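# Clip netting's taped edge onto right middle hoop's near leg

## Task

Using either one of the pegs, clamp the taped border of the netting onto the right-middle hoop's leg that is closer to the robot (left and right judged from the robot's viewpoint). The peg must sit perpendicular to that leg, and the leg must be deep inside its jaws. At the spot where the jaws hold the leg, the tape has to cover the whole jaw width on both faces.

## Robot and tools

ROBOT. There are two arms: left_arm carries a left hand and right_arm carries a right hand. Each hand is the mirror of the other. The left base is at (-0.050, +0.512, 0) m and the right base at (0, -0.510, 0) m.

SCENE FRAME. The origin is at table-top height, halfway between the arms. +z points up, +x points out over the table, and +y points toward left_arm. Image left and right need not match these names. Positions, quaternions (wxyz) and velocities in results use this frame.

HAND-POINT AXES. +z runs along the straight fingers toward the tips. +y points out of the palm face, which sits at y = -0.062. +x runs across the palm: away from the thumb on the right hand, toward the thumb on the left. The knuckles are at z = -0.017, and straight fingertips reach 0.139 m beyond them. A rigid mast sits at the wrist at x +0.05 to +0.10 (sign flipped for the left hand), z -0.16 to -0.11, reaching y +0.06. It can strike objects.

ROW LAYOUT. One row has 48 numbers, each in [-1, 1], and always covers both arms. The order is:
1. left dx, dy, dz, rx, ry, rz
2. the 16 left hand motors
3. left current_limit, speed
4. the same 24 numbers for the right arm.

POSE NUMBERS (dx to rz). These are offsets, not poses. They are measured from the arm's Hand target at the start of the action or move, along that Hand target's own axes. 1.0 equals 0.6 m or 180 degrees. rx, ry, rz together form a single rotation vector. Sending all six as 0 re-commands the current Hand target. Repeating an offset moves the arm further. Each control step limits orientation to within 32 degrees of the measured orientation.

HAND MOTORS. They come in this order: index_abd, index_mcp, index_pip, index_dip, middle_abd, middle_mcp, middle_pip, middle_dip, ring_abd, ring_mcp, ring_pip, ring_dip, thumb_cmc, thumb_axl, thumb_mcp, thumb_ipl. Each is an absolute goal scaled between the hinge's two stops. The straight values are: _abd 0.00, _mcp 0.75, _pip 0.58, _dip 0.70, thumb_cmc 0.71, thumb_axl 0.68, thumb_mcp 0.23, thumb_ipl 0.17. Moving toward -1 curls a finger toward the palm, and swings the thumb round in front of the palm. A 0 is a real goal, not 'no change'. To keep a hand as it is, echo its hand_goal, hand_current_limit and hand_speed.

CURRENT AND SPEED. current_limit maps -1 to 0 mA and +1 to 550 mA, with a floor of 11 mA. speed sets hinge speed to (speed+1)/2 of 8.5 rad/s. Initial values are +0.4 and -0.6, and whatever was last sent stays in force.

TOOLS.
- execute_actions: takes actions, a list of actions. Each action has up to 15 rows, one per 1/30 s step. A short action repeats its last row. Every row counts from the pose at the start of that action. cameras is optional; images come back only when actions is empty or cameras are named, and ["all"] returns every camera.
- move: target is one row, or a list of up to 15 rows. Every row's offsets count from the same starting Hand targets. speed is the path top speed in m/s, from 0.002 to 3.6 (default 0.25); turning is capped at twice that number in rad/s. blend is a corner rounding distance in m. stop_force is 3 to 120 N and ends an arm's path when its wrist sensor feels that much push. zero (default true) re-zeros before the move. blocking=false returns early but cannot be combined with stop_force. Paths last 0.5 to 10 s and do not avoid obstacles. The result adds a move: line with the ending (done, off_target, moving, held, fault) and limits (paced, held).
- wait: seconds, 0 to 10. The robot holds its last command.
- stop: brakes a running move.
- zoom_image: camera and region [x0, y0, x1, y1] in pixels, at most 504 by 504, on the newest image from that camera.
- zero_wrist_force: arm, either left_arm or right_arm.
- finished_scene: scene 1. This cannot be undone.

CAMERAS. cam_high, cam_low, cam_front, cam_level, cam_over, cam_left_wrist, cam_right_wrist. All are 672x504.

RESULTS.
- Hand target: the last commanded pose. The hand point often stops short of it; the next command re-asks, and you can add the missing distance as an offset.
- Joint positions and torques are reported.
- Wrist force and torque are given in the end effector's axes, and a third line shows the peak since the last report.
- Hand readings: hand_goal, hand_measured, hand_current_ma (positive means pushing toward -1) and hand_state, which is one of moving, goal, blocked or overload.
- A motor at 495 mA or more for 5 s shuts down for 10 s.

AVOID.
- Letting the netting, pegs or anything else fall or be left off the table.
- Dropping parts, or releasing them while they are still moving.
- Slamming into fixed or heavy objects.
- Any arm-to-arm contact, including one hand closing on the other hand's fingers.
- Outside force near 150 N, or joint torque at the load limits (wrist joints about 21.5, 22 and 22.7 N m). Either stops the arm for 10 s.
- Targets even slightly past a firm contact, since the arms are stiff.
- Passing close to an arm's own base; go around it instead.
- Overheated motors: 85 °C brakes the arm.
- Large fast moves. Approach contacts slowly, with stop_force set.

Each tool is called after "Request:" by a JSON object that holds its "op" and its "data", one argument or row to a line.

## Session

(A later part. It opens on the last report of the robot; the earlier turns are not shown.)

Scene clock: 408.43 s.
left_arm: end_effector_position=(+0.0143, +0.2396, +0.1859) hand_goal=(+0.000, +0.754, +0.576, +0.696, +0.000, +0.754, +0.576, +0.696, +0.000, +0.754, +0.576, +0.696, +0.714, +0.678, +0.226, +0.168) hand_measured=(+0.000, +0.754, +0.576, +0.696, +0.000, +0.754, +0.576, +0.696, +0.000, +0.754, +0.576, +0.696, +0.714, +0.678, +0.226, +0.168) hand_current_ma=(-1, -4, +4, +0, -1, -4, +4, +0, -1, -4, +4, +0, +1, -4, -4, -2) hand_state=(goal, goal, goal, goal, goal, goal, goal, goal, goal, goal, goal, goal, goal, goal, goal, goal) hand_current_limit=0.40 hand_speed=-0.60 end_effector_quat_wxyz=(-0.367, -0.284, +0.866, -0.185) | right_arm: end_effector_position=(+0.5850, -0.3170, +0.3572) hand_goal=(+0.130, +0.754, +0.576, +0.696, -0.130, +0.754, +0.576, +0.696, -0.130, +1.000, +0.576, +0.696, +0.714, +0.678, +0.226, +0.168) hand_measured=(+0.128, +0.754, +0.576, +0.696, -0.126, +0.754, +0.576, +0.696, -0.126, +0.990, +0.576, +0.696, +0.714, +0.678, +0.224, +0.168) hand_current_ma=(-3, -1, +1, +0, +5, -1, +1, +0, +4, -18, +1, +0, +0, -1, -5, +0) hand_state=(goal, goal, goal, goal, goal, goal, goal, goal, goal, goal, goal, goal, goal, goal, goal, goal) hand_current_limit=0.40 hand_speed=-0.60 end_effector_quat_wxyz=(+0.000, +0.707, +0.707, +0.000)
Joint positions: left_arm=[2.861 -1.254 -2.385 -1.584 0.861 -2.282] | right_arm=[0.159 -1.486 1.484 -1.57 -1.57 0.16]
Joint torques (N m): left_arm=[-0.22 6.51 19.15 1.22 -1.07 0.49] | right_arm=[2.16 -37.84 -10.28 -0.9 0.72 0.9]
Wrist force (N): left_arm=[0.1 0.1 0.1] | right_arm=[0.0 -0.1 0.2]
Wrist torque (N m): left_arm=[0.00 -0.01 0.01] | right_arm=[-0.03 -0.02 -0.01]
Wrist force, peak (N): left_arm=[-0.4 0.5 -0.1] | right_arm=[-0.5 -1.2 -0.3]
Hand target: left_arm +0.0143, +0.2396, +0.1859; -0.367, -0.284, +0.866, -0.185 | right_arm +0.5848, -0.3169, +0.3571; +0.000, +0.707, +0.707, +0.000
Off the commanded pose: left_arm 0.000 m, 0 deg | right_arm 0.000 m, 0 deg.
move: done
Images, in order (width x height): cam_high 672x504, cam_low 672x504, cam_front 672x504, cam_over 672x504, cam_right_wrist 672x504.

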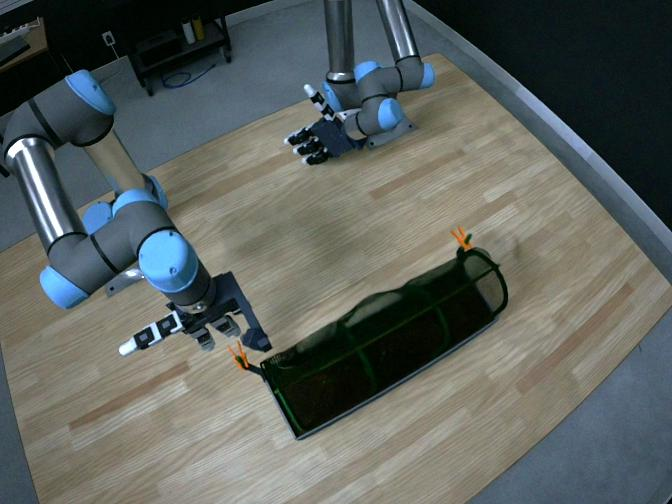

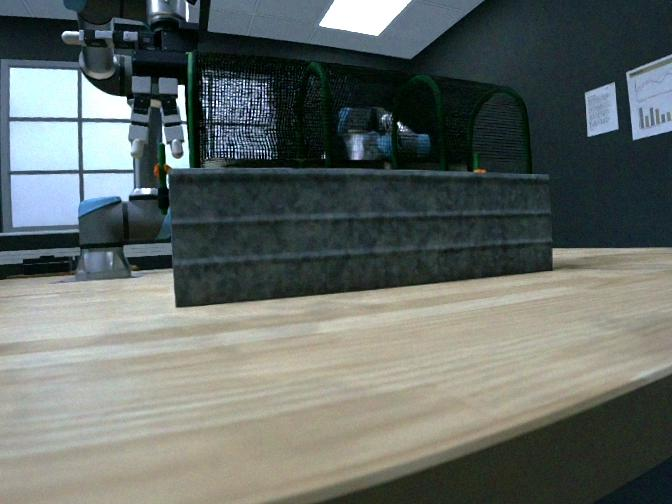

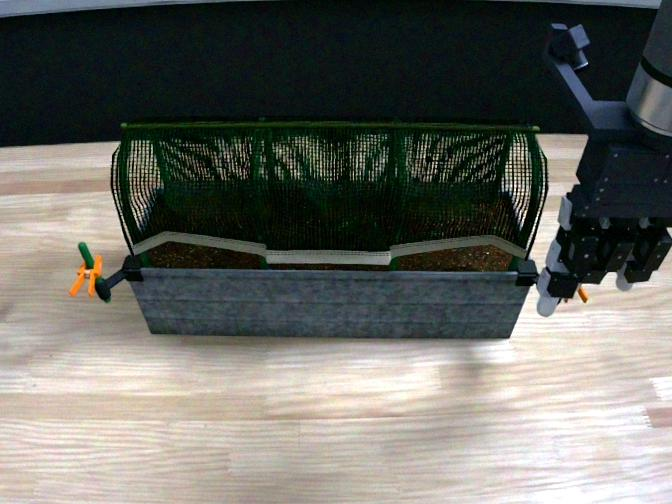

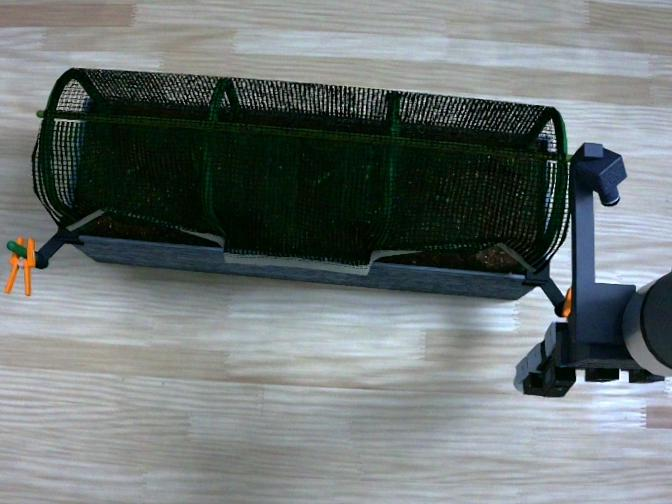

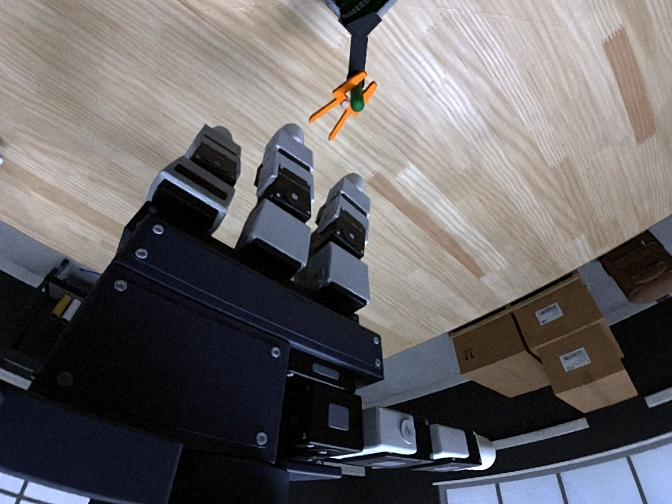

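Request:
{"op": "move", "data": {
  "target": [0,0,0,0,0,0,0,0.754,0.576,0.696,0,0.754,0.576,0.696,0,0.754,0.576,0.696,0.714,0.678,0.226,0.168,0.4,-0.6,0.0167,0.025,0.0183,0,0,0,0.13,0.754,0.576,0.696,-0.13,0.754,0.576,0.696,-0.13,1.0,0.576,0.696,0.714,0.678,0.226,0.168,0.4,-0.6],
  "cameras": ["cam_low","cam_front","cam_over","cam_right_wrist","cam_high"],
  "speed": 0.15
}}

Request:
{"op": "zoom_image", "data": {
  "camera": "cam_right_wrist",
  "region": [230, 40, 450, 240]
}}

Request:
{"op": "zoom_image", "data": {
  "camera": "cam_low",
  "region": [100, 60, 240, 220]
}}

Request:
{"op": "zoom_image", "data": {
  "camera": "cam_front",
  "region": [500, 200, 672, 340]
}}

Request:
{"op": "zoom_image", "data": {
  "camera": "cam_high",
  "region": [110, 260, 290, 400]
}}

Scene clock: 431.37 s.
left_arm: end_effector_position=(+0.0143, +0.2396, +0.1859) hand_goal=(+0.000, +0.754, +0.576, +0.696, +0.000, +0.754, +0.576, +0.696, +0.000, +0.754, +0.576, +0.696, +0.714, +0.678, +0.226, +0.168) hand_measured=(+0.000, +0.754, +0.576, +0.696, +0.000, +0.754, +0.576, +0.696, +0.000, +0.754, +0.576, +0.696, +0.714, +0.678, +0.226, +0.168) hand_current_ma=(-1, -4, +4, +0, -1, -4, +4, +0, -1, -4, +4, +0, +1, -4, -4, -2) hand_state=(goal, goal, goal, goal, goal, goal, goal, goal, goal, goal, goal, goal, goal, goal, goal, goal) hand_current_limit=0.40 hand_speed=-0.60 end_effector_quat_wxyz=(-0.367, -0.284, +0.866, -0.185) | right_arm: end_effector_position=(+0.5999, -0.3068, +0.3462) hand_goal=(+0.130, +0.754, +0.576, +0.696, -0.130, +0.754, +0.576, +0.696, -0.130, +1.000, +0.576, +0.696, +0.714, +0.678, +0.226, +0.168) hand_measured=(+0.128, +0.754, +0.576, +0.696, -0.126, +0.754, +0.576, +0.696, -0.126, +0.990, +0.576, +0.696, +0.714, +0.678, +0.224, +0.168) hand_current_ma=(-3, -1, +1, +0, +5, -1, +1, +0, +4, -18, +1, +0, +0, -1, -5, +0) hand_state=(goal, goal, goal, goal, goal, goal, goal, goal, goal, goal, goal, goal, goal, goal, goal, goal) hand_current_limit=0.40 hand_speed=-0.60 end_effector_quat_wxyz=(+0.000, +0.707, +0.707, +0.000)
Joint positions: left_arm=[2.861 -1.254 -2.385 -1.584 0.861 -2.282] | right_arm=[0.174 -1.442 1.464 -1.593 -1.57 0.174]
Joint torques (N m): left_arm=[-1.72 6.9 19.72 1.33 -0.95 0.52] | right_arm=[-5 -42 -10.55 -1.35 -0.49 -1.46]
Wrist force (N): left_arm=[-0.2 0.1 -0.2] | right_arm=[-0.3 -0.2 -0.1]
Wrist torque (N m): left_arm=[0.02 0.02 -0.02] | right_arm=[-0.01 -0.01 -0.20]
Wrist force, peak (N): left_arm=[-0.1 0.0 -0.5] | right_arm=[-1.1 0.5 0.0]
Hand target: left_arm +0.0143, +0.2396, +0.1859; -0.367, -0.284, +0.866, -0.185 | right_arm +0.5998, -0.3069, +0.3461; +0.000, +0.707, +0.707, +0.000
Off the commanded pose: left_arm 0.000 m, 0 deg | right_arm 0.000 m, 0 deg.
move: done
Images, in order (width x height): cam_high 672x504, cam_low 672x504, cam_front 672x504, cam_over 672x504, cam_right_wrist 672x504.

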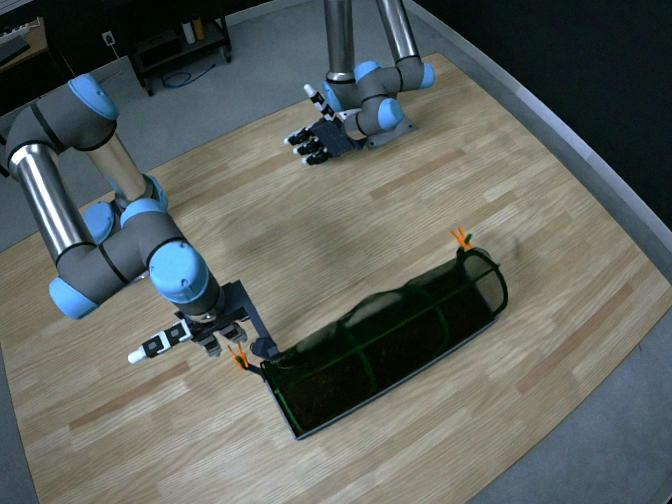

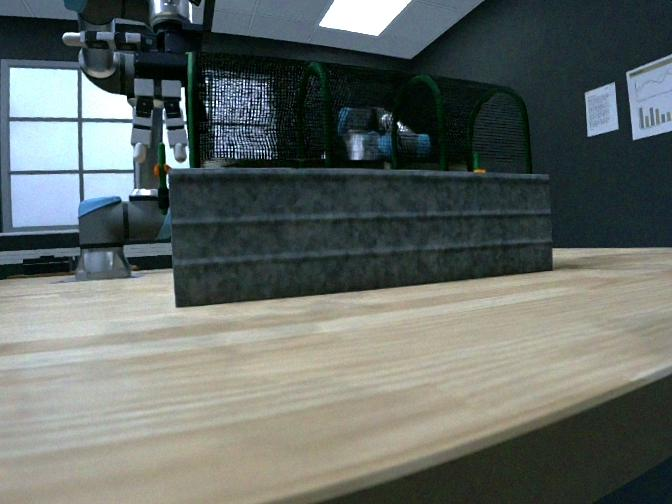

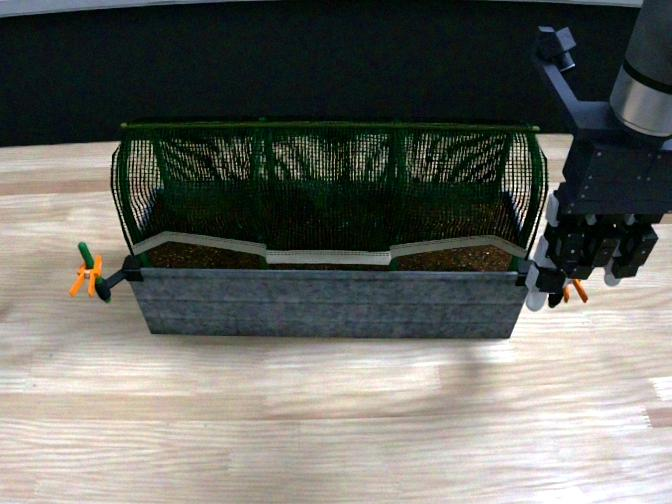

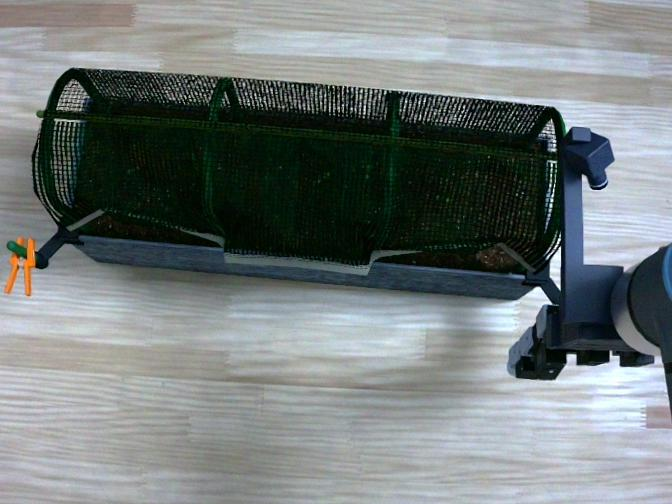

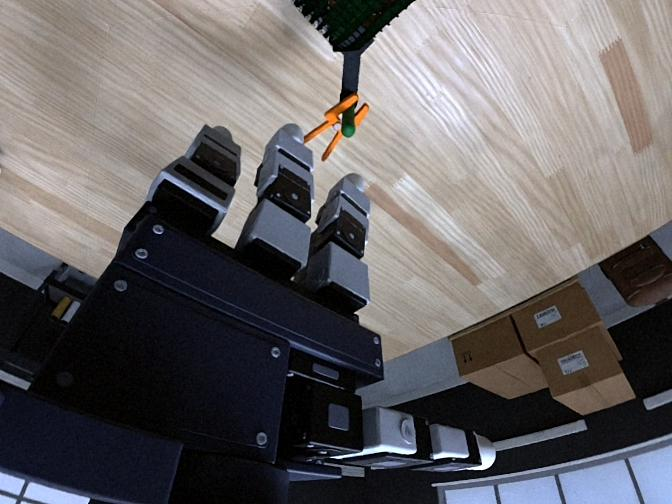

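Scaled by 2.291 from the camera's 672x504 image, which has a finer 960x720 frame.

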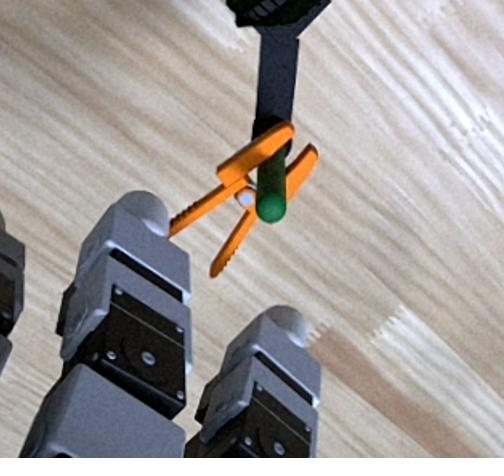

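Scaled by 3.150 from the camera's 672x504 image, which has a finer 960x720 frame.

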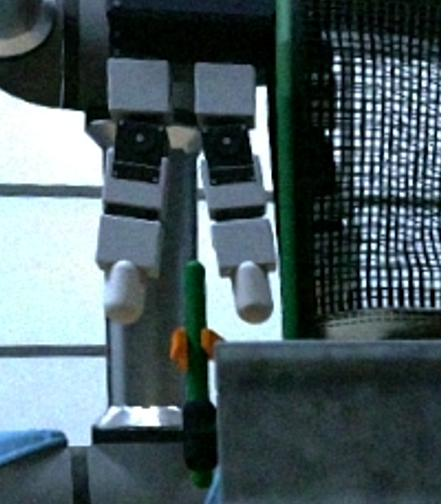

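Scaled by 2.930 from the camera's 672x504 image, which has a finer 960x720 frame.

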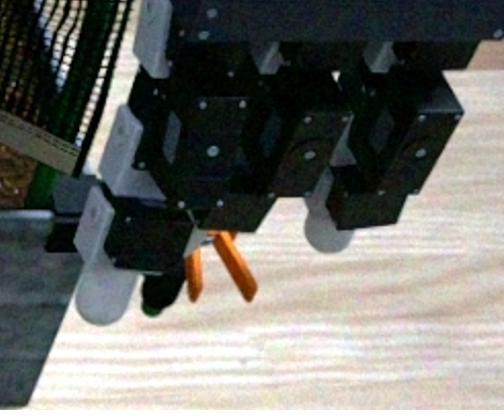

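Scaled by 2.800 from the camera's 672x504 image, which has a finer 960x720 frame.

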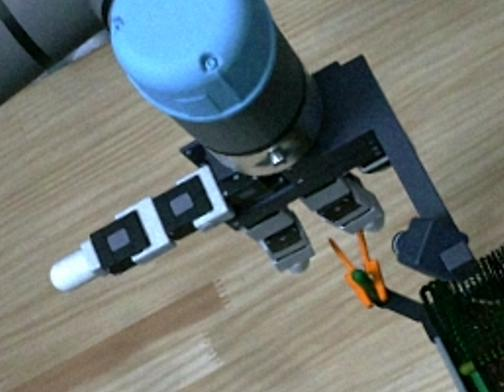

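Request:
{"op": "move", "data": {
  "target": [
    [0,0,0,0,0,0,0,0.754,0.576,0.696,0,0.754,0.576,0.696,0,0.754,0.576,0.696,0.714,0.678,0.226,0.168,0.4,-0.6,-0.004,-0.0018,0.0,0,0,0.0289,0.13,0.754,0.576,0.696,-0.13,0.754,0.576,0.696,-0.13,1.0,0.576,0.696,0.714,0.678,0.226,0.168,0.4,-0.6],
    [0,0,0,0,0,0,0,0.754,0.576,0.696,0,0.754,0.576,0.696,0,0.754,0.576,0.696,0.714,0.678,0.226,0.168,0.4,-0.6,-0.004,-0.0018,0.03,0,0,0.0289,0.13,0.754,0.576,0.696,-0.13,0.754,0.576,0.696,-0.13,1.0,0.576,0.696,0.714,0.678,0.226,0.168,0.4,-0.6]
  ],
  "cameras": ["cam_low","cam_front","cam_right_wrist","cam_high"],
  "speed": 0.12
}}

Request:
{"op": "zoom_image", "data": {
  "camera": "cam_right_wrist",
  "region": [230, 40, 450, 240]
}}

Request:
{"op": "zoom_image", "data": {
  "camera": "cam_low",
  "region": [100, 60, 240, 220]
}}

Request:
{"op": "zoom_image", "data": {
  "camera": "cam_front",
  "region": [500, 200, 672, 340]
}}

Request:
{"op": "zoom_image", "data": {
  "camera": "cam_high",
  "region": [110, 260, 290, 400]
}}

Scene clock: 482.57 s.
left_arm: end_effector_position=(+0.0143, +0.2396, +0.1859) hand_goal=(+0.000, +0.754, +0.576, +0.696, +0.000, +0.754, +0.576, +0.696, +0.000, +0.754, +0.576, +0.696, +0.714, +0.678, +0.226, +0.168) hand_measured=(+0.000, +0.754, +0.576, +0.696, +0.000, +0.754, +0.576, +0.696, +0.000, +0.754, +0.576, +0.696, +0.714, +0.678, +0.226, +0.168) hand_current_ma=(-1, -4, +4, +0, -1, -4, +4, +0, -1, -4, +4, +0, +1, -4, -4, -2) hand_state=(goal, goal, goal, goal, goal, goal, goal, goal, goal, goal, goal, goal, goal, goal, goal, goal) hand_current_limit=0.40 hand_speed=-0.60 end_effector_quat_wxyz=(-0.367, -0.284, +0.866, -0.185) | right_arm: end_effector_position=(+0.5987, -0.3093, +0.3280) hand_goal=(+0.130, +0.754, +0.576, +0.696, -0.130, +0.754, +0.576, +0.696, -0.130, +1.000, +0.576, +0.696, +0.714, +0.678, +0.226, +0.168) hand_measured=(+0.128, +0.754, +0.576, +0.696, -0.126, +0.754, +0.576, +0.696, -0.126, +0.990, +0.576, +0.696, +0.714, +0.678, +0.224, +0.168) hand_current_ma=(-3, -1, +1, +0, +5, -1, +1, +0, +4, -18, +1, +0, +0, -1, -5, +0) hand_state=(goal, goal, goal, goal, goal, goal, goal, goal, goal, goal, goal, goal, goal, goal, goal, goal) hand_current_limit=0.40 hand_speed=-0.60 end_effector_quat_wxyz=(+0.000, +0.739, +0.674, +0.000)
Joint positions: left_arm=[2.861 -1.254 -2.385 -1.584 0.861 -2.282] | right_arm=[0.182 -1.433 1.498 -1.637 -1.57 0.274]
Joint torques (N m): left_arm=[-1.28 7.26 18.78 1.34 -1.31 0.62] | right_arm=[-8.74 -37.92 -23.89 -3.42 -0.76 1.34]
Wrist force (N): left_arm=[0.0 -0.1 -0.1] | right_arm=[0.0 -0.2 0.2]
Wrist torque (N m): left_arm=[-0.01 0.00 0.00] | right_arm=[-0.03 -0.04 -0.17]
Wrist force, peak (N): left_arm=[-0.2 0.0 -0.7] | right_arm=[-0.1 -0.1 1.8]
Hand target: left_arm +0.0143, +0.2396, +0.1859; -0.367, -0.284, +0.866, -0.185 | right_arm +0.5987, -0.3093, +0.3281; +0.000, +0.739, +0.674, +0.000
Off the commanded pose: left_arm 0.000 m, 0 deg | right_arm 0.000 m, 0 deg.
move: done
Images, in order (width x height): cam_high 672x504, cam_low 672x504, cam_front 672x504, cam_right_wrist 672x504.

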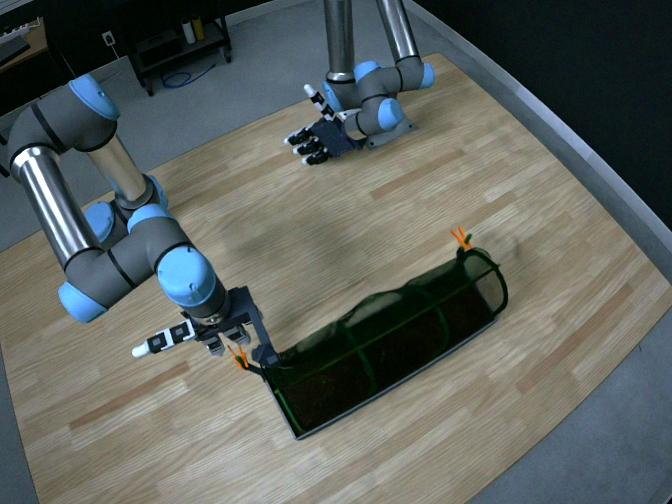

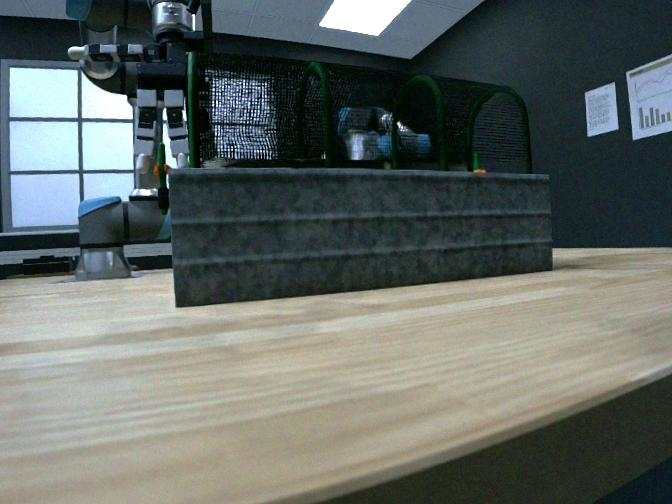

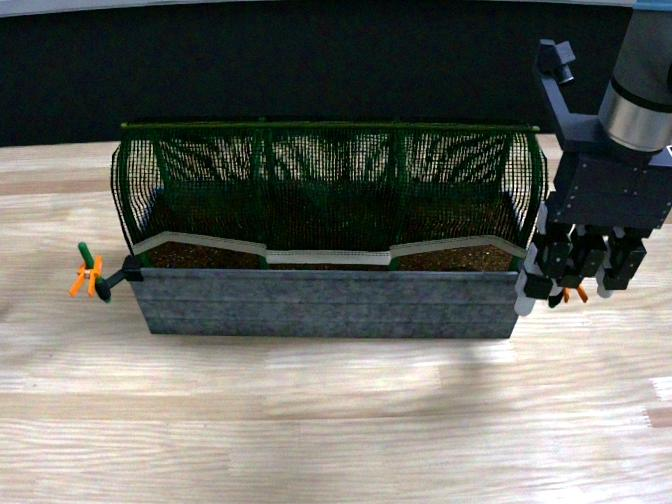

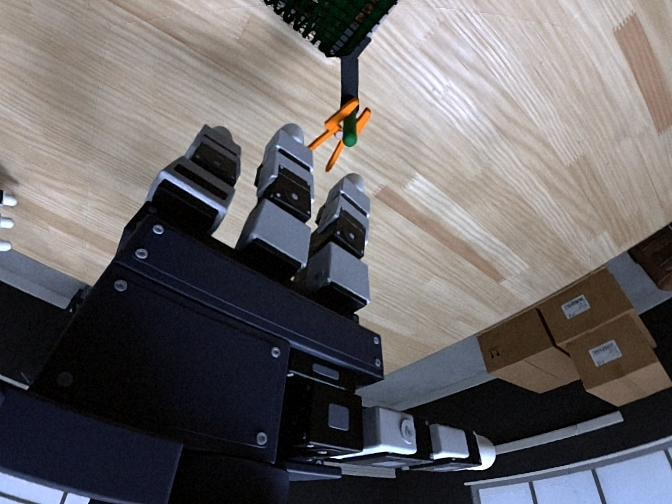

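Scaled by 2.291 from the camera's 672x504 image, which has a finer 960x720 frame.

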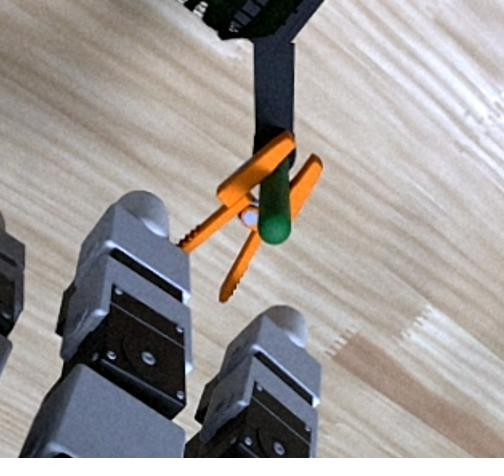

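Scaled by 3.150 from the camera's 672x504 image, which has a finer 960x720 frame.

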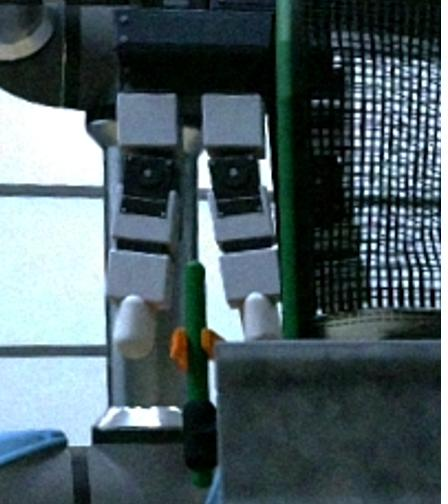

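Scaled by 2.930 from the camera's 672x504 image, which has a finer 960x720 frame.

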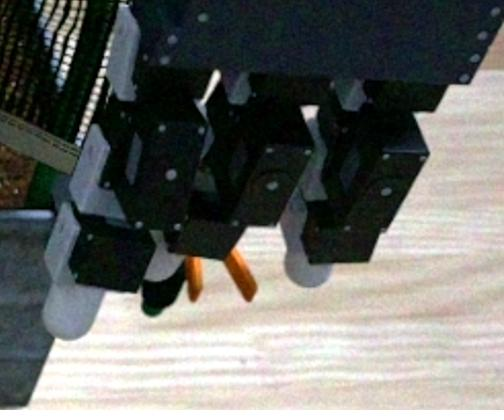

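Scaled by 2.800 from the camera's 672x504 image, which has a finer 960x720 frame.

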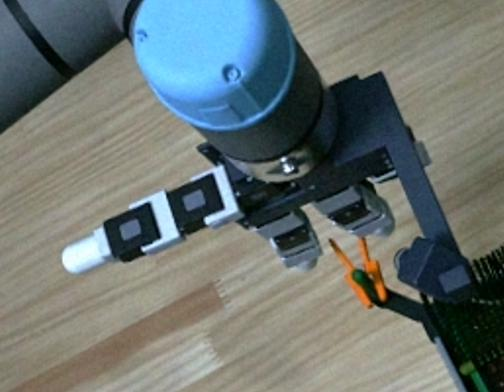

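Request:
{"op": "move", "data": {
  "target": [0,0,0,0,0,0,0,0.754,0.576,0.696,0,0.754,0.576,0.696,0,0.754,0.576,0.696,0.714,0.678,0.226,0.168,0.4,-0.6,0,0.0067,0.015,0,0,0,0.13,0.754,0.576,0.696,-0.13,0.754,0.576,0.696,-0.13,1.0,0.576,0.696,0.714,0.678,0.226,0.168,0.4,-0.6],
  "speed": 0.05
}}

Request:
{"op": "move", "data": {
  "target": [0,0,0,0,0,0,0,0.754,0.576,0.696,0,0.754,0.576,0.696,0,0.754,0.576,0.696,0.714,0.678,0.226,0.168,0.4,-0.6,0,0,0,0,0,0,0.0,0.754,0.576,0.696,0.0,0.754,0.576,0.696,-0.13,1.0,0.576,0.696,0.714,0.678,0.226,0.168,0.4,-0.95],
  "cameras": ["cam_low","cam_front","cam_right_wrist","cam_high"]
}}

Request:
{"op": "zoom_image", "data": {
  "camera": "cam_right_wrist",
  "region": [230, 40, 450, 240]
}}

Request:
{"op": "zoom_image", "data": {
  "camera": "cam_low",
  "region": [100, 60, 240, 220]
}}

Request:
{"op": "zoom_image", "data": {
  "camera": "cam_front",
  "region": [500, 200, 672, 340]
}}

Scene clock: 510.50 s.
left_arm: end_effector_position=(+0.0143, +0.2396, +0.1859) hand_goal=(+0.000, +0.754, +0.576, +0.696, +0.000, +0.754, +0.576, +0.696, +0.000, +0.754, +0.576, +0.696, +0.714, +0.678, +0.226, +0.168) hand_measured=(+0.000, +0.754, +0.576, +0.696, +0.000, +0.754, +0.576, +0.696, +0.000, +0.754, +0.576, +0.696, +0.714, +0.678, +0.226, +0.168) hand_current_ma=(-1, -4, +4, +0, -1, -4, +4, +0, -1, -4, +4, +0, +1, -4, -4, -2) hand_state=(goal, goal, goal, goal, goal, goal, goal, goal, goal, goal, goal, goal, goal, goal, goal, goal) hand_current_limit=0.40 hand_speed=-0.60 end_effector_quat_wxyz=(-0.367, -0.284, +0.866, -0.185) | right_arm: end_effector_position=(+0.6028, -0.3097, +0.3189) hand_goal=(+0.130, +0.754, +0.576, +0.696, -0.130, +0.754, +0.576, +0.696, -0.130, +1.000, +0.576, +0.696, +0.714, +0.678, +0.226, +0.168) hand_measured=(+0.128, +0.754, +0.576, +0.696, -0.126, +0.754, +0.576, +0.696, -0.126, +0.990, +0.576, +0.696, +0.714, +0.678, +0.224, +0.168) hand_current_ma=(-3, -1, +1, +0, +5, -1, +1, +0, +4, -18, +1, +0, +0, -1, -5, +0) hand_state=(goal, goal, goal, goal, goal, goal, goal, goal, goal, goal, goal, goal, goal, goal, goal, goal) hand_current_limit=0.40 hand_speed=-0.60 end_effector_quat_wxyz=(+0.000, +0.739, +0.674, +0.000)
Joint positions: left_arm=[2.861 -1.254 -2.385 -1.584 0.861 -2.282] | right_arm=[0.18 -1.422 1.51 -1.659 -1.57 0.272]
Joint torques (N m): left_arm=[-0.03 7.45 19.02 1.18 -1.14 0.73] | right_arm=[-5.27 -34.1 -23.58 -1.12 -1.09 -0.71]
Wrist force (N): left_arm=[0.1 0.0 -0.1] | right_arm=[-0.2 -0.2 0.1]
Wrist torque (N m): left_arm=[0.00 -0.02 0.02] | right_arm=[-0.02 -0.01 -0.17]
Wrist force, peak (N): left_arm=[-0.1 -0.1 -0.5] | right_arm=[-0.2 -0.2 0.4]
Hand target: left_arm +0.0143, +0.2396, +0.1859; -0.367, -0.284, +0.866, -0.185 | right_arm +0.6027, -0.3097, +0.3191; +0.000, +0.739, +0.674, +0.000
Off the commanded pose: left_arm 0.000 m, 0 deg | right_arm 0.000 m, 0 deg.
move: done

Scene clock: 511.37 s.
left_arm: end_effector_position=(+0.0143, +0.2396, +0.1859) hand_goal=(+0.000, +0.754, +0.576, +0.696, +0.000, +0.754, +0.576, +0.696, +0.000, +0.754, +0.576, +0.696, +0.714, +0.678, +0.226, +0.168) hand_measured=(+0.000, +0.754, +0.576, +0.696, +0.000, +0.754, +0.576, +0.696, +0.000, +0.754, +0.576, +0.696, +0.714, +0.678, +0.226, +0.168) hand_current_ma=(-1, -4, +4, +0, -1, -4, +4, +0, -1, -4, +4, +0, +1, -4, -4, -2) hand_state=(goal, goal, goal, goal, goal, goal, goal, goal, goal, goal, goal, goal, goal, goal, goal, goal) hand_current_limit=0.40 hand_speed=-0.60 end_effector_quat_wxyz=(-0.367, -0.284, +0.866, -0.185) | right_arm: end_effector_position=(+0.6027, -0.3097, +0.3191) hand_goal=(+0.000, +0.754, +0.576, +0.696, +0.000, +0.754, +0.576, +0.696, -0.130, +1.000, +0.576, +0.696, +0.714, +0.678, +0.226, +0.168) hand_measured=(+0.004, +0.754, +0.576, +0.696, -0.014, +0.754, +0.576, +0.696, -0.126, +0.990, +0.576, +0.696, +0.714, +0.678, +0.224, +0.168) hand_current_ma=(+3, -1, +1, +0, -24, -1, +1, +0, +4, -18, +1, +0, +0, -1, -5, +0) hand_state=(goal, goal, goal, goal, goal, goal, goal, goal, goal, goal, goal, goal, goal, goal, goal, goal) hand_current_limit=0.40 hand_speed=-0.95 end_effector_quat_wxyz=(+0.000, +0.739, +0.674, +0.000)
Joint positions: left_arm=[2.861 -1.254 -2.385 -1.584 0.861 -2.282] | right_arm=[0.18 -1.423 1.51 -1.659 -1.57 0.272]
Joint torques (N m): left_arm=[0.19 7.47 19 1.25 -1.26 0.92] | right_arm=[5.94 -40.72 -33.21 -1.33 -0.78 1.26]
Wrist force (N): left_arm=[0.0 0.1 -0.1] | right_arm=[0.4 0.0 0.2]
Wrist torque (N m): left_arm=[0.01 -0.01 0.00] | right_arm=[0.01 -0.01 -0.12]
Wrist force, peak (N): left_arm=[-0.1 0.3 -0.4] | right_arm=[0.2 -0.4 0.0]
Hand target: left_arm +0.0143, +0.2396, +0.1859; -0.367, -0.284, +0.866, -0.185 | right_arm +0.6027, -0.3097, +0.3191; +0.000, +0.739, +0.674, +0.000
Off the commanded pose: left_arm 0.000 m, 0 deg | right_arm 0.000 m, 0 deg.
move: done
Images, in order (width x height): cam_high 672x504, cam_low 672x504, cam_front 672x504, cam_right_wrist 672x504.

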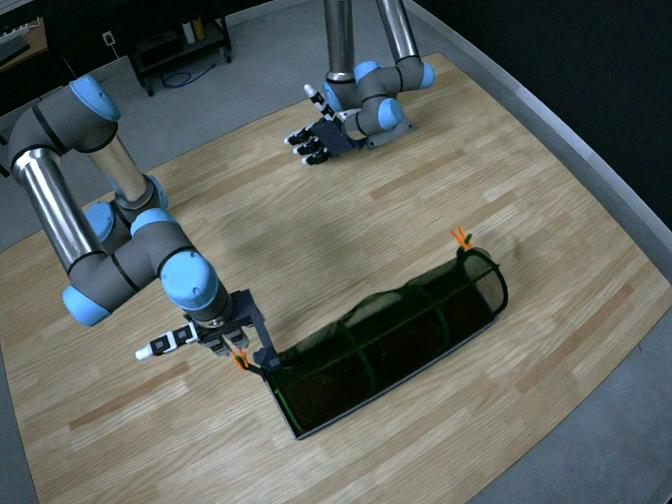

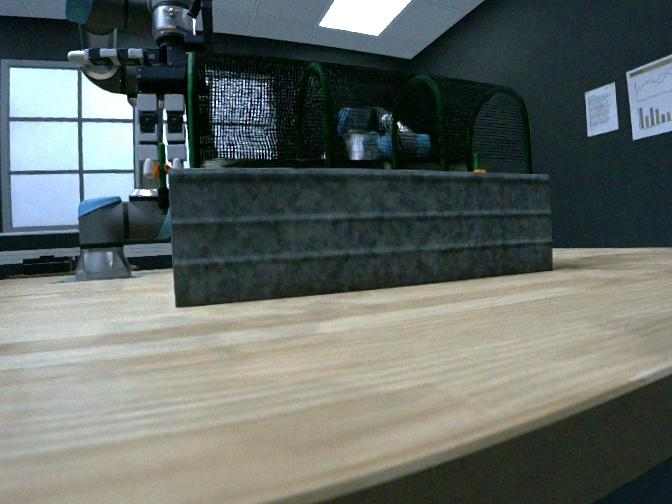

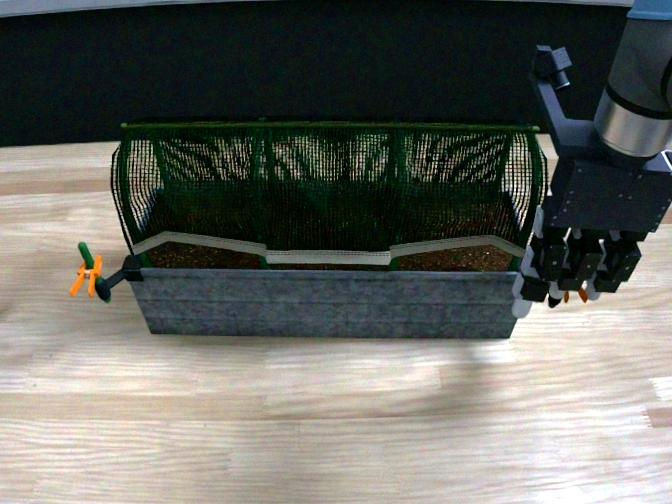

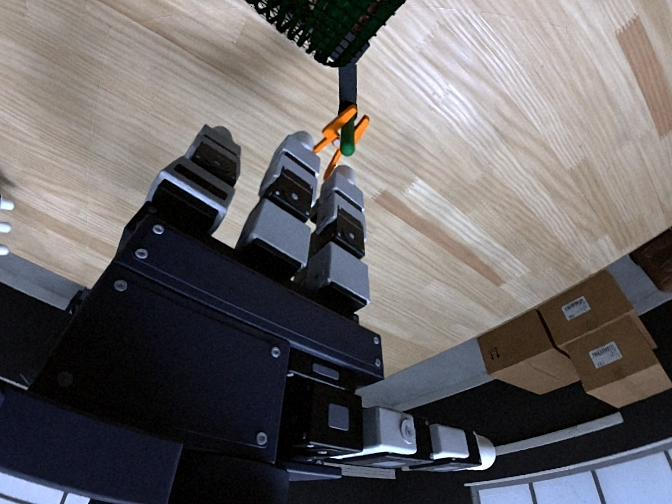

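Scaled by 2.291 from the camera's 672x504 image, which has a finer 960x720 frame.

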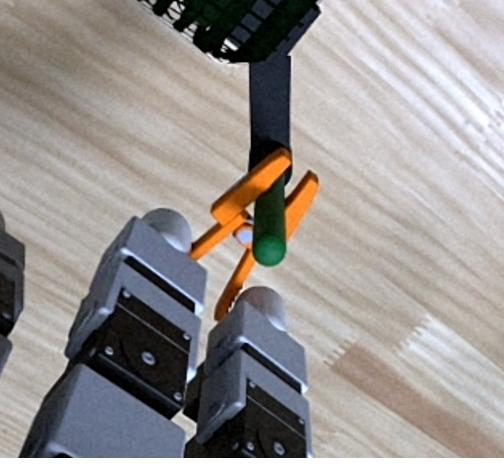

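Scaled by 3.150 from the camera's 672x504 image, which has a finer 960x720 frame.

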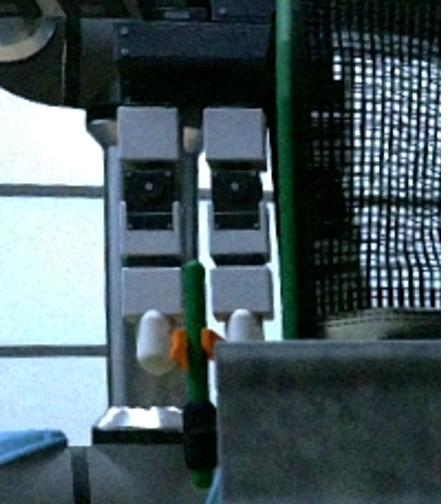

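Scaled by 2.930 from the camera's 672x504 image, which has a finer 960x720 frame.

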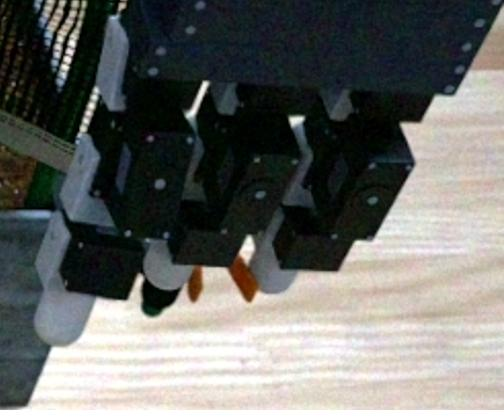

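Request:
{"op": "move", "data": {
  "target": [0,0,0,0,0,0,0,0.754,0.576,0.696,0,0.754,0.576,0.696,0,0.754,0.576,0.696,0.714,0.678,0.226,0.168,0.4,-0.6,0,0,0,0,0,0,-0.08,0.754,0.576,0.696,0.08,0.754,0.576,0.696,-0.13,1.0,0.576,0.696,0.714,0.678,0.226,0.168,0.7,-0.95],
  "cameras": ["cam_low","cam_right_wrist"]
}}

Request:
{"op": "zoom_image", "data": {
  "camera": "cam_right_wrist",
  "region": [230, 40, 450, 240]
}}

Request:
{"op": "zoom_image", "data": {
  "camera": "cam_low",
  "region": [100, 60, 240, 220]
}}

Scene clock: 522.13 s.
left_arm: end_effector_position=(+0.0143, +0.2396, +0.1859) hand_goal=(+0.000, +0.754, +0.576, +0.696, +0.000, +0.754, +0.576, +0.696, +0.000, +0.754, +0.576, +0.696, +0.714, +0.678, +0.226, +0.168) hand_measured=(+0.000, +0.754, +0.576, +0.696, +0.000, +0.754, +0.576, +0.696, +0.000, +0.754, +0.576, +0.696, +0.714, +0.678, +0.226, +0.168) hand_current_ma=(-1, -4, +4, +0, -1, -4, +4, +0, -1, -4, +4, +0, +1, -4, -4, -2) hand_state=(goal, goal, goal, goal, goal, goal, goal, goal, goal, goal, goal, goal, goal, goal, goal, goal) hand_current_limit=0.40 hand_speed=-0.60 end_effector_quat_wxyz=(-0.367, -0.284, +0.866, -0.185) | right_arm: end_effector_position=(+0.6027, -0.3097, +0.3191) hand_goal=(-0.080, +0.754, +0.576, +0.696, +0.080, +0.754, +0.576, +0.696, -0.130, +1.000, +0.576, +0.696, +0.714, +0.678, +0.226, +0.168) hand_measured=(-0.018, +0.754, +0.576, +0.696, -0.008, +0.754, +0.576, +0.696, -0.126, +0.990, +0.576, +0.696, +0.714, +0.678, +0.224, +0.168) hand_current_ma=(+157, -1, +1, +0, -244, -1, +1, +0, +4, -18, +1, +0, +0, -1, -5, +0) hand_state=(blocked, goal, goal, goal, blocked, goal, goal, goal, goal, goal, goal, goal, goal, goal, goal, goal) hand_current_limit=0.70 hand_speed=-0.95 end_effector_quat_wxyz=(+0.000, +0.739, +0.674, +0.000)
Joint positions: left_arm=[2.861 -1.254 -2.385 -1.584 0.861 -2.282] | right_arm=[0.18 -1.423 1.51 -1.659 -1.57 0.272]
Joint torques (N m): left_arm=[-0.23 7.32 18.87 1.35 -1.34 0.93] | right_arm=[10.56 -40.95 -31.6 -0.82 -0.5 1.34]
Wrist force (N): left_arm=[0.1 0.1 0.0] | right_arm=[0.3 -0.4 0.1]
Wrist torque (N m): left_arm=[0.01 -0.01 0.01] | right_arm=[-0.01 0.02 -0.14]
Wrist force, peak (N): left_arm=[-0.2 0.4 -0.5] | right_arm=[0.5 -0.5 0.1]
Hand target: left_arm +0.0143, +0.2396, +0.1859; -0.367, -0.284, +0.866, -0.185 | right_arm +0.6027, -0.3097, +0.3191; +0.000, +0.739, +0.674, +0.000
Off the commanded pose: left_arm 0.000 m, 0 deg | right_arm 0.000 m, 0 deg.
move: done
Images, in order (width x height): cam_low 672x504, cam_right_wrist 672x504.

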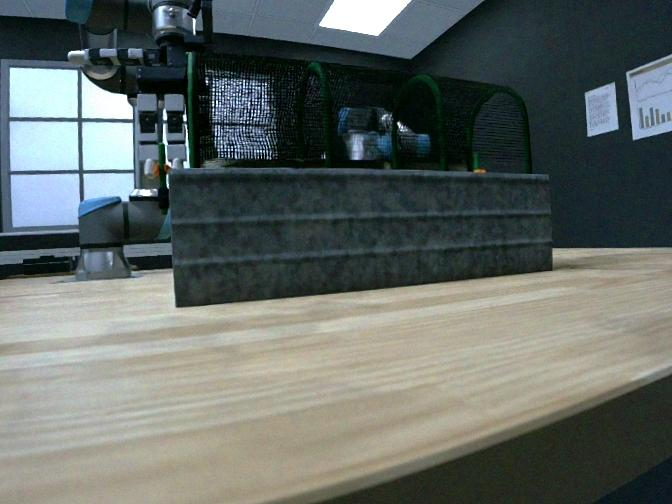

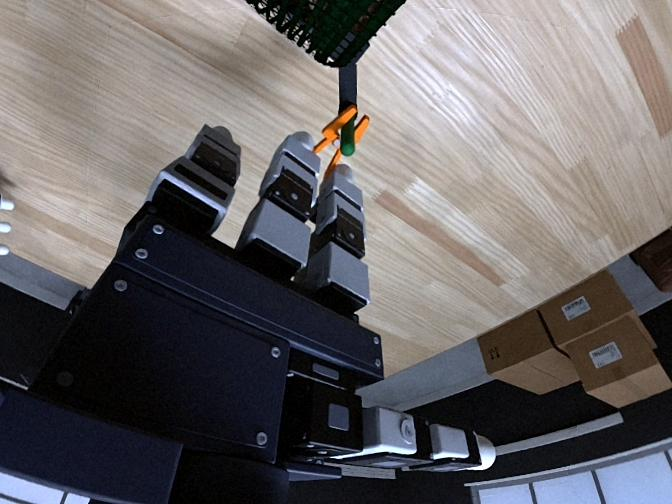

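Scaled by 2.291 from the camera's 672x504 image, which has a finer 960x720 frame.

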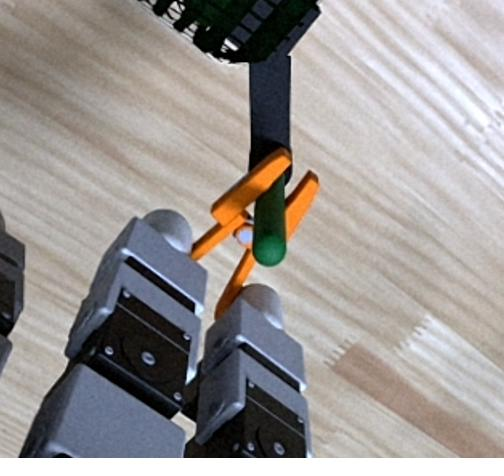

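Scaled by 3.150 from the camera's 672x504 image, which has a finer 960x720 frame.

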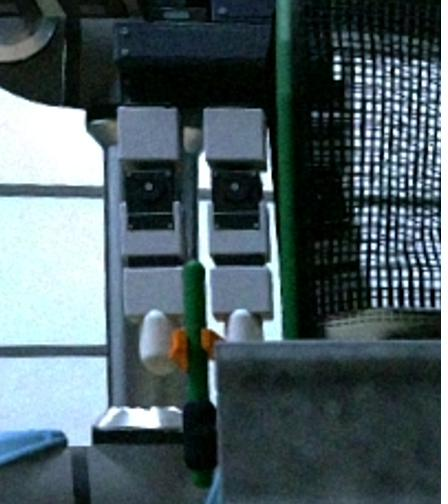

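Request:
{"op": "move", "data": {
  "target": [0,0,0,0,0,0,0,0.754,0.576,0.696,0,0.754,0.576,0.696,0,0.754,0.576,0.696,0.714,0.678,0.226,0.168,0.4,-0.6,0,0,0,0,0,0,-0.2,0.754,0.576,0.696,0.19,0.754,0.576,0.696,-0.13,1.0,0.576,0.696,0.714,0.678,0.226,0.168,0.7,-0.95],
  "cameras": ["cam_low","cam_right_wrist","cam_front"]
}}

Request:
{"op": "zoom_image", "data": {
  "camera": "cam_right_wrist",
  "region": [230, 40, 450, 240]
}}

Request:
{"op": "zoom_image", "data": {
  "camera": "cam_low",
  "region": [100, 60, 240, 220]
}}

Request:
{"op": "zoom_image", "data": {
  "camera": "cam_front",
  "region": [500, 200, 672, 340]
}}

Scene clock: 528.97 s.
left_arm: end_effector_position=(+0.0143, +0.2396, +0.1859) hand_goal=(+0.000, +0.754, +0.576, +0.696, +0.000, +0.754, +0.576, +0.696, +0.000, +0.754, +0.576, +0.696, +0.714, +0.678, +0.226, +0.168) hand_measured=(+0.000, +0.754, +0.576, +0.696, +0.000, +0.754, +0.576, +0.696, +0.000, +0.754, +0.576, +0.696, +0.714, +0.678, +0.226, +0.168) hand_current_ma=(-1, -4, +4, +0, -1, -4, +4, +0, -1, -4, +4, +0, +1, -4, -4, -2) hand_state=(goal, goal, goal, goal, goal, goal, goal, goal, goal, goal, goal, goal, goal, goal, goal, goal) hand_current_limit=0.40 hand_speed=-0.60 end_effector_quat_wxyz=(-0.367, -0.284, +0.866, -0.185) | right_arm: end_effector_position=(+0.6027, -0.3097, +0.3191) hand_goal=(-0.200, +0.754, +0.576, +0.696, +0.190, +0.754, +0.576, +0.696, -0.130, +1.000, +0.576, +0.696, +0.714, +0.678, +0.226, +0.168) hand_measured=(-0.026, +0.754, +0.576, +0.696, -0.004, +0.754, +0.576, +0.696, -0.126, +0.990, +0.576, +0.696, +0.714, +0.678, +0.224, +0.168) hand_current_ma=(+467, +0, +1, +0, -467, -1, +1, +0, +4, -18, +1, +0, +0, -1, -5, +0) hand_state=(blocked, goal, goal, goal, blocked, goal, goal, goal, goal, goal, goal, goal, goal, goal, goal, goal) hand_current_limit=0.70 hand_speed=-0.95 end_effector_quat_wxyz=(+0.000, +0.739, +0.674, +0.000)
Joint positions: left_arm=[2.861 -1.254 -2.385 -1.584 0.861 -2.282] | right_arm=[0.18 -1.423 1.51 -1.659 -1.57 0.272]
Joint torques (N m): left_arm=[-0.44 7.85 19.23 1.31 -1.28 0.84] | right_arm=[11.23 -41.59 -31.53 -1.06 0.25 1.06]
Wrist force (N): left_arm=[-0.3 -0.1 0.1] | right_arm=[-0.1 -0.4 0.1]
Wrist torque (N m): left_arm=[-0.02 0.03 -0.02] | right_arm=[-0.01 -0.03 -0.17]
Wrist force, peak (N): left_arm=[0.1 0.4 -0.3] | right_arm=[0.6 -0.4 0.4]
Hand target: left_arm +0.0143, +0.2396, +0.1859; -0.367, -0.284, +0.866, -0.185 | right_arm +0.6027, -0.3097, +0.3191; +0.000, +0.739, +0.674, +0.000
Off the commanded pose: left_arm 0.000 m, 0 deg | right_arm 0.000 m, 0 deg.
move: done
Images, in order (width x height): cam_low 672x504, cam_front 672x504, cam_right_wrist 672x504.

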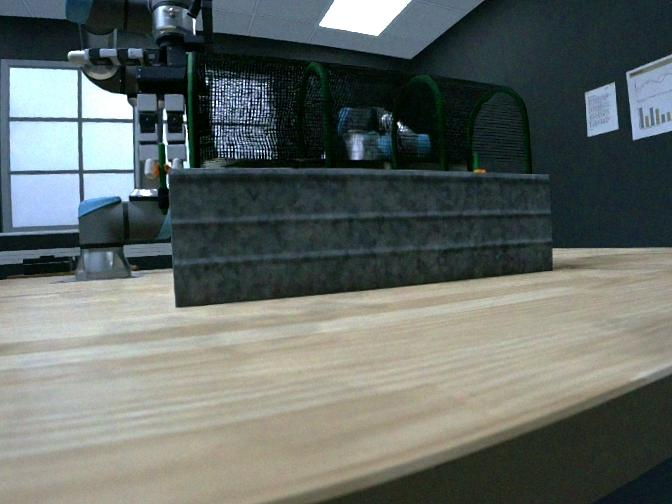

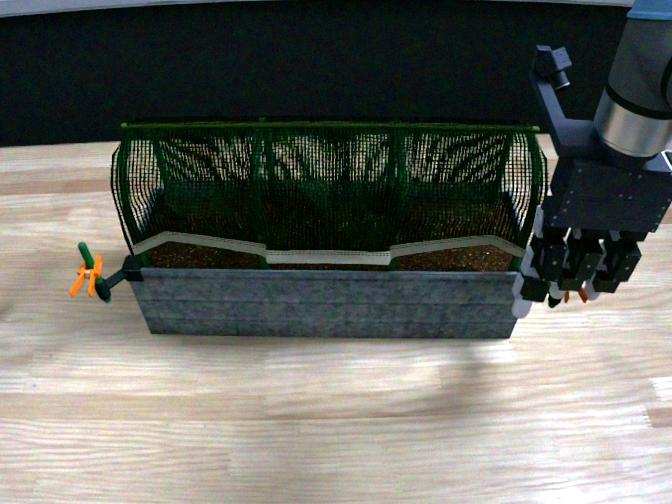

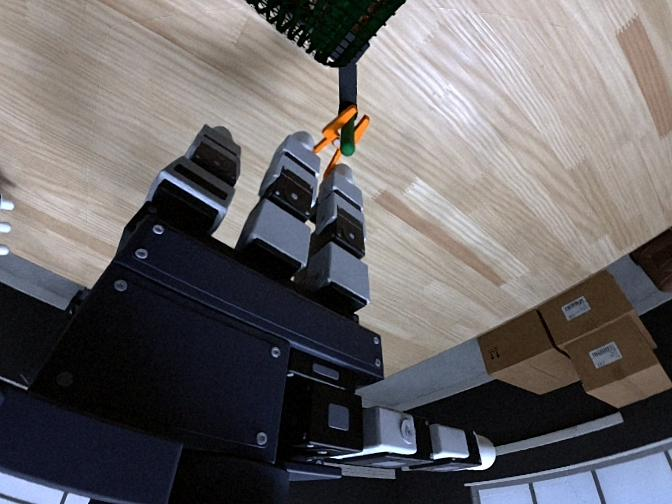

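Scaled by 2.291 from the camera's 672x504 image, which has a finer 960x720 frame.

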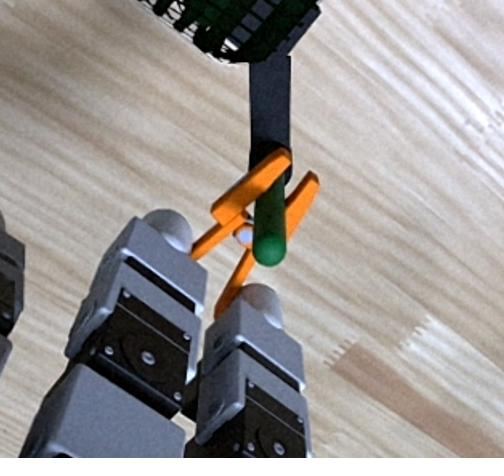

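Scaled by 3.150 from the camera's 672x504 image, which has a finer 960x720 frame.

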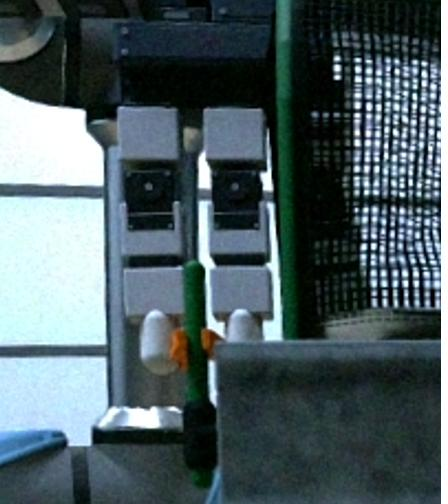

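Scaled by 2.930 from the camera's 672x504 image, which has a finer 960x720 frame.

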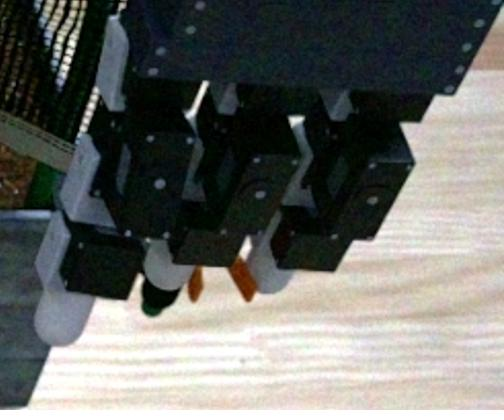

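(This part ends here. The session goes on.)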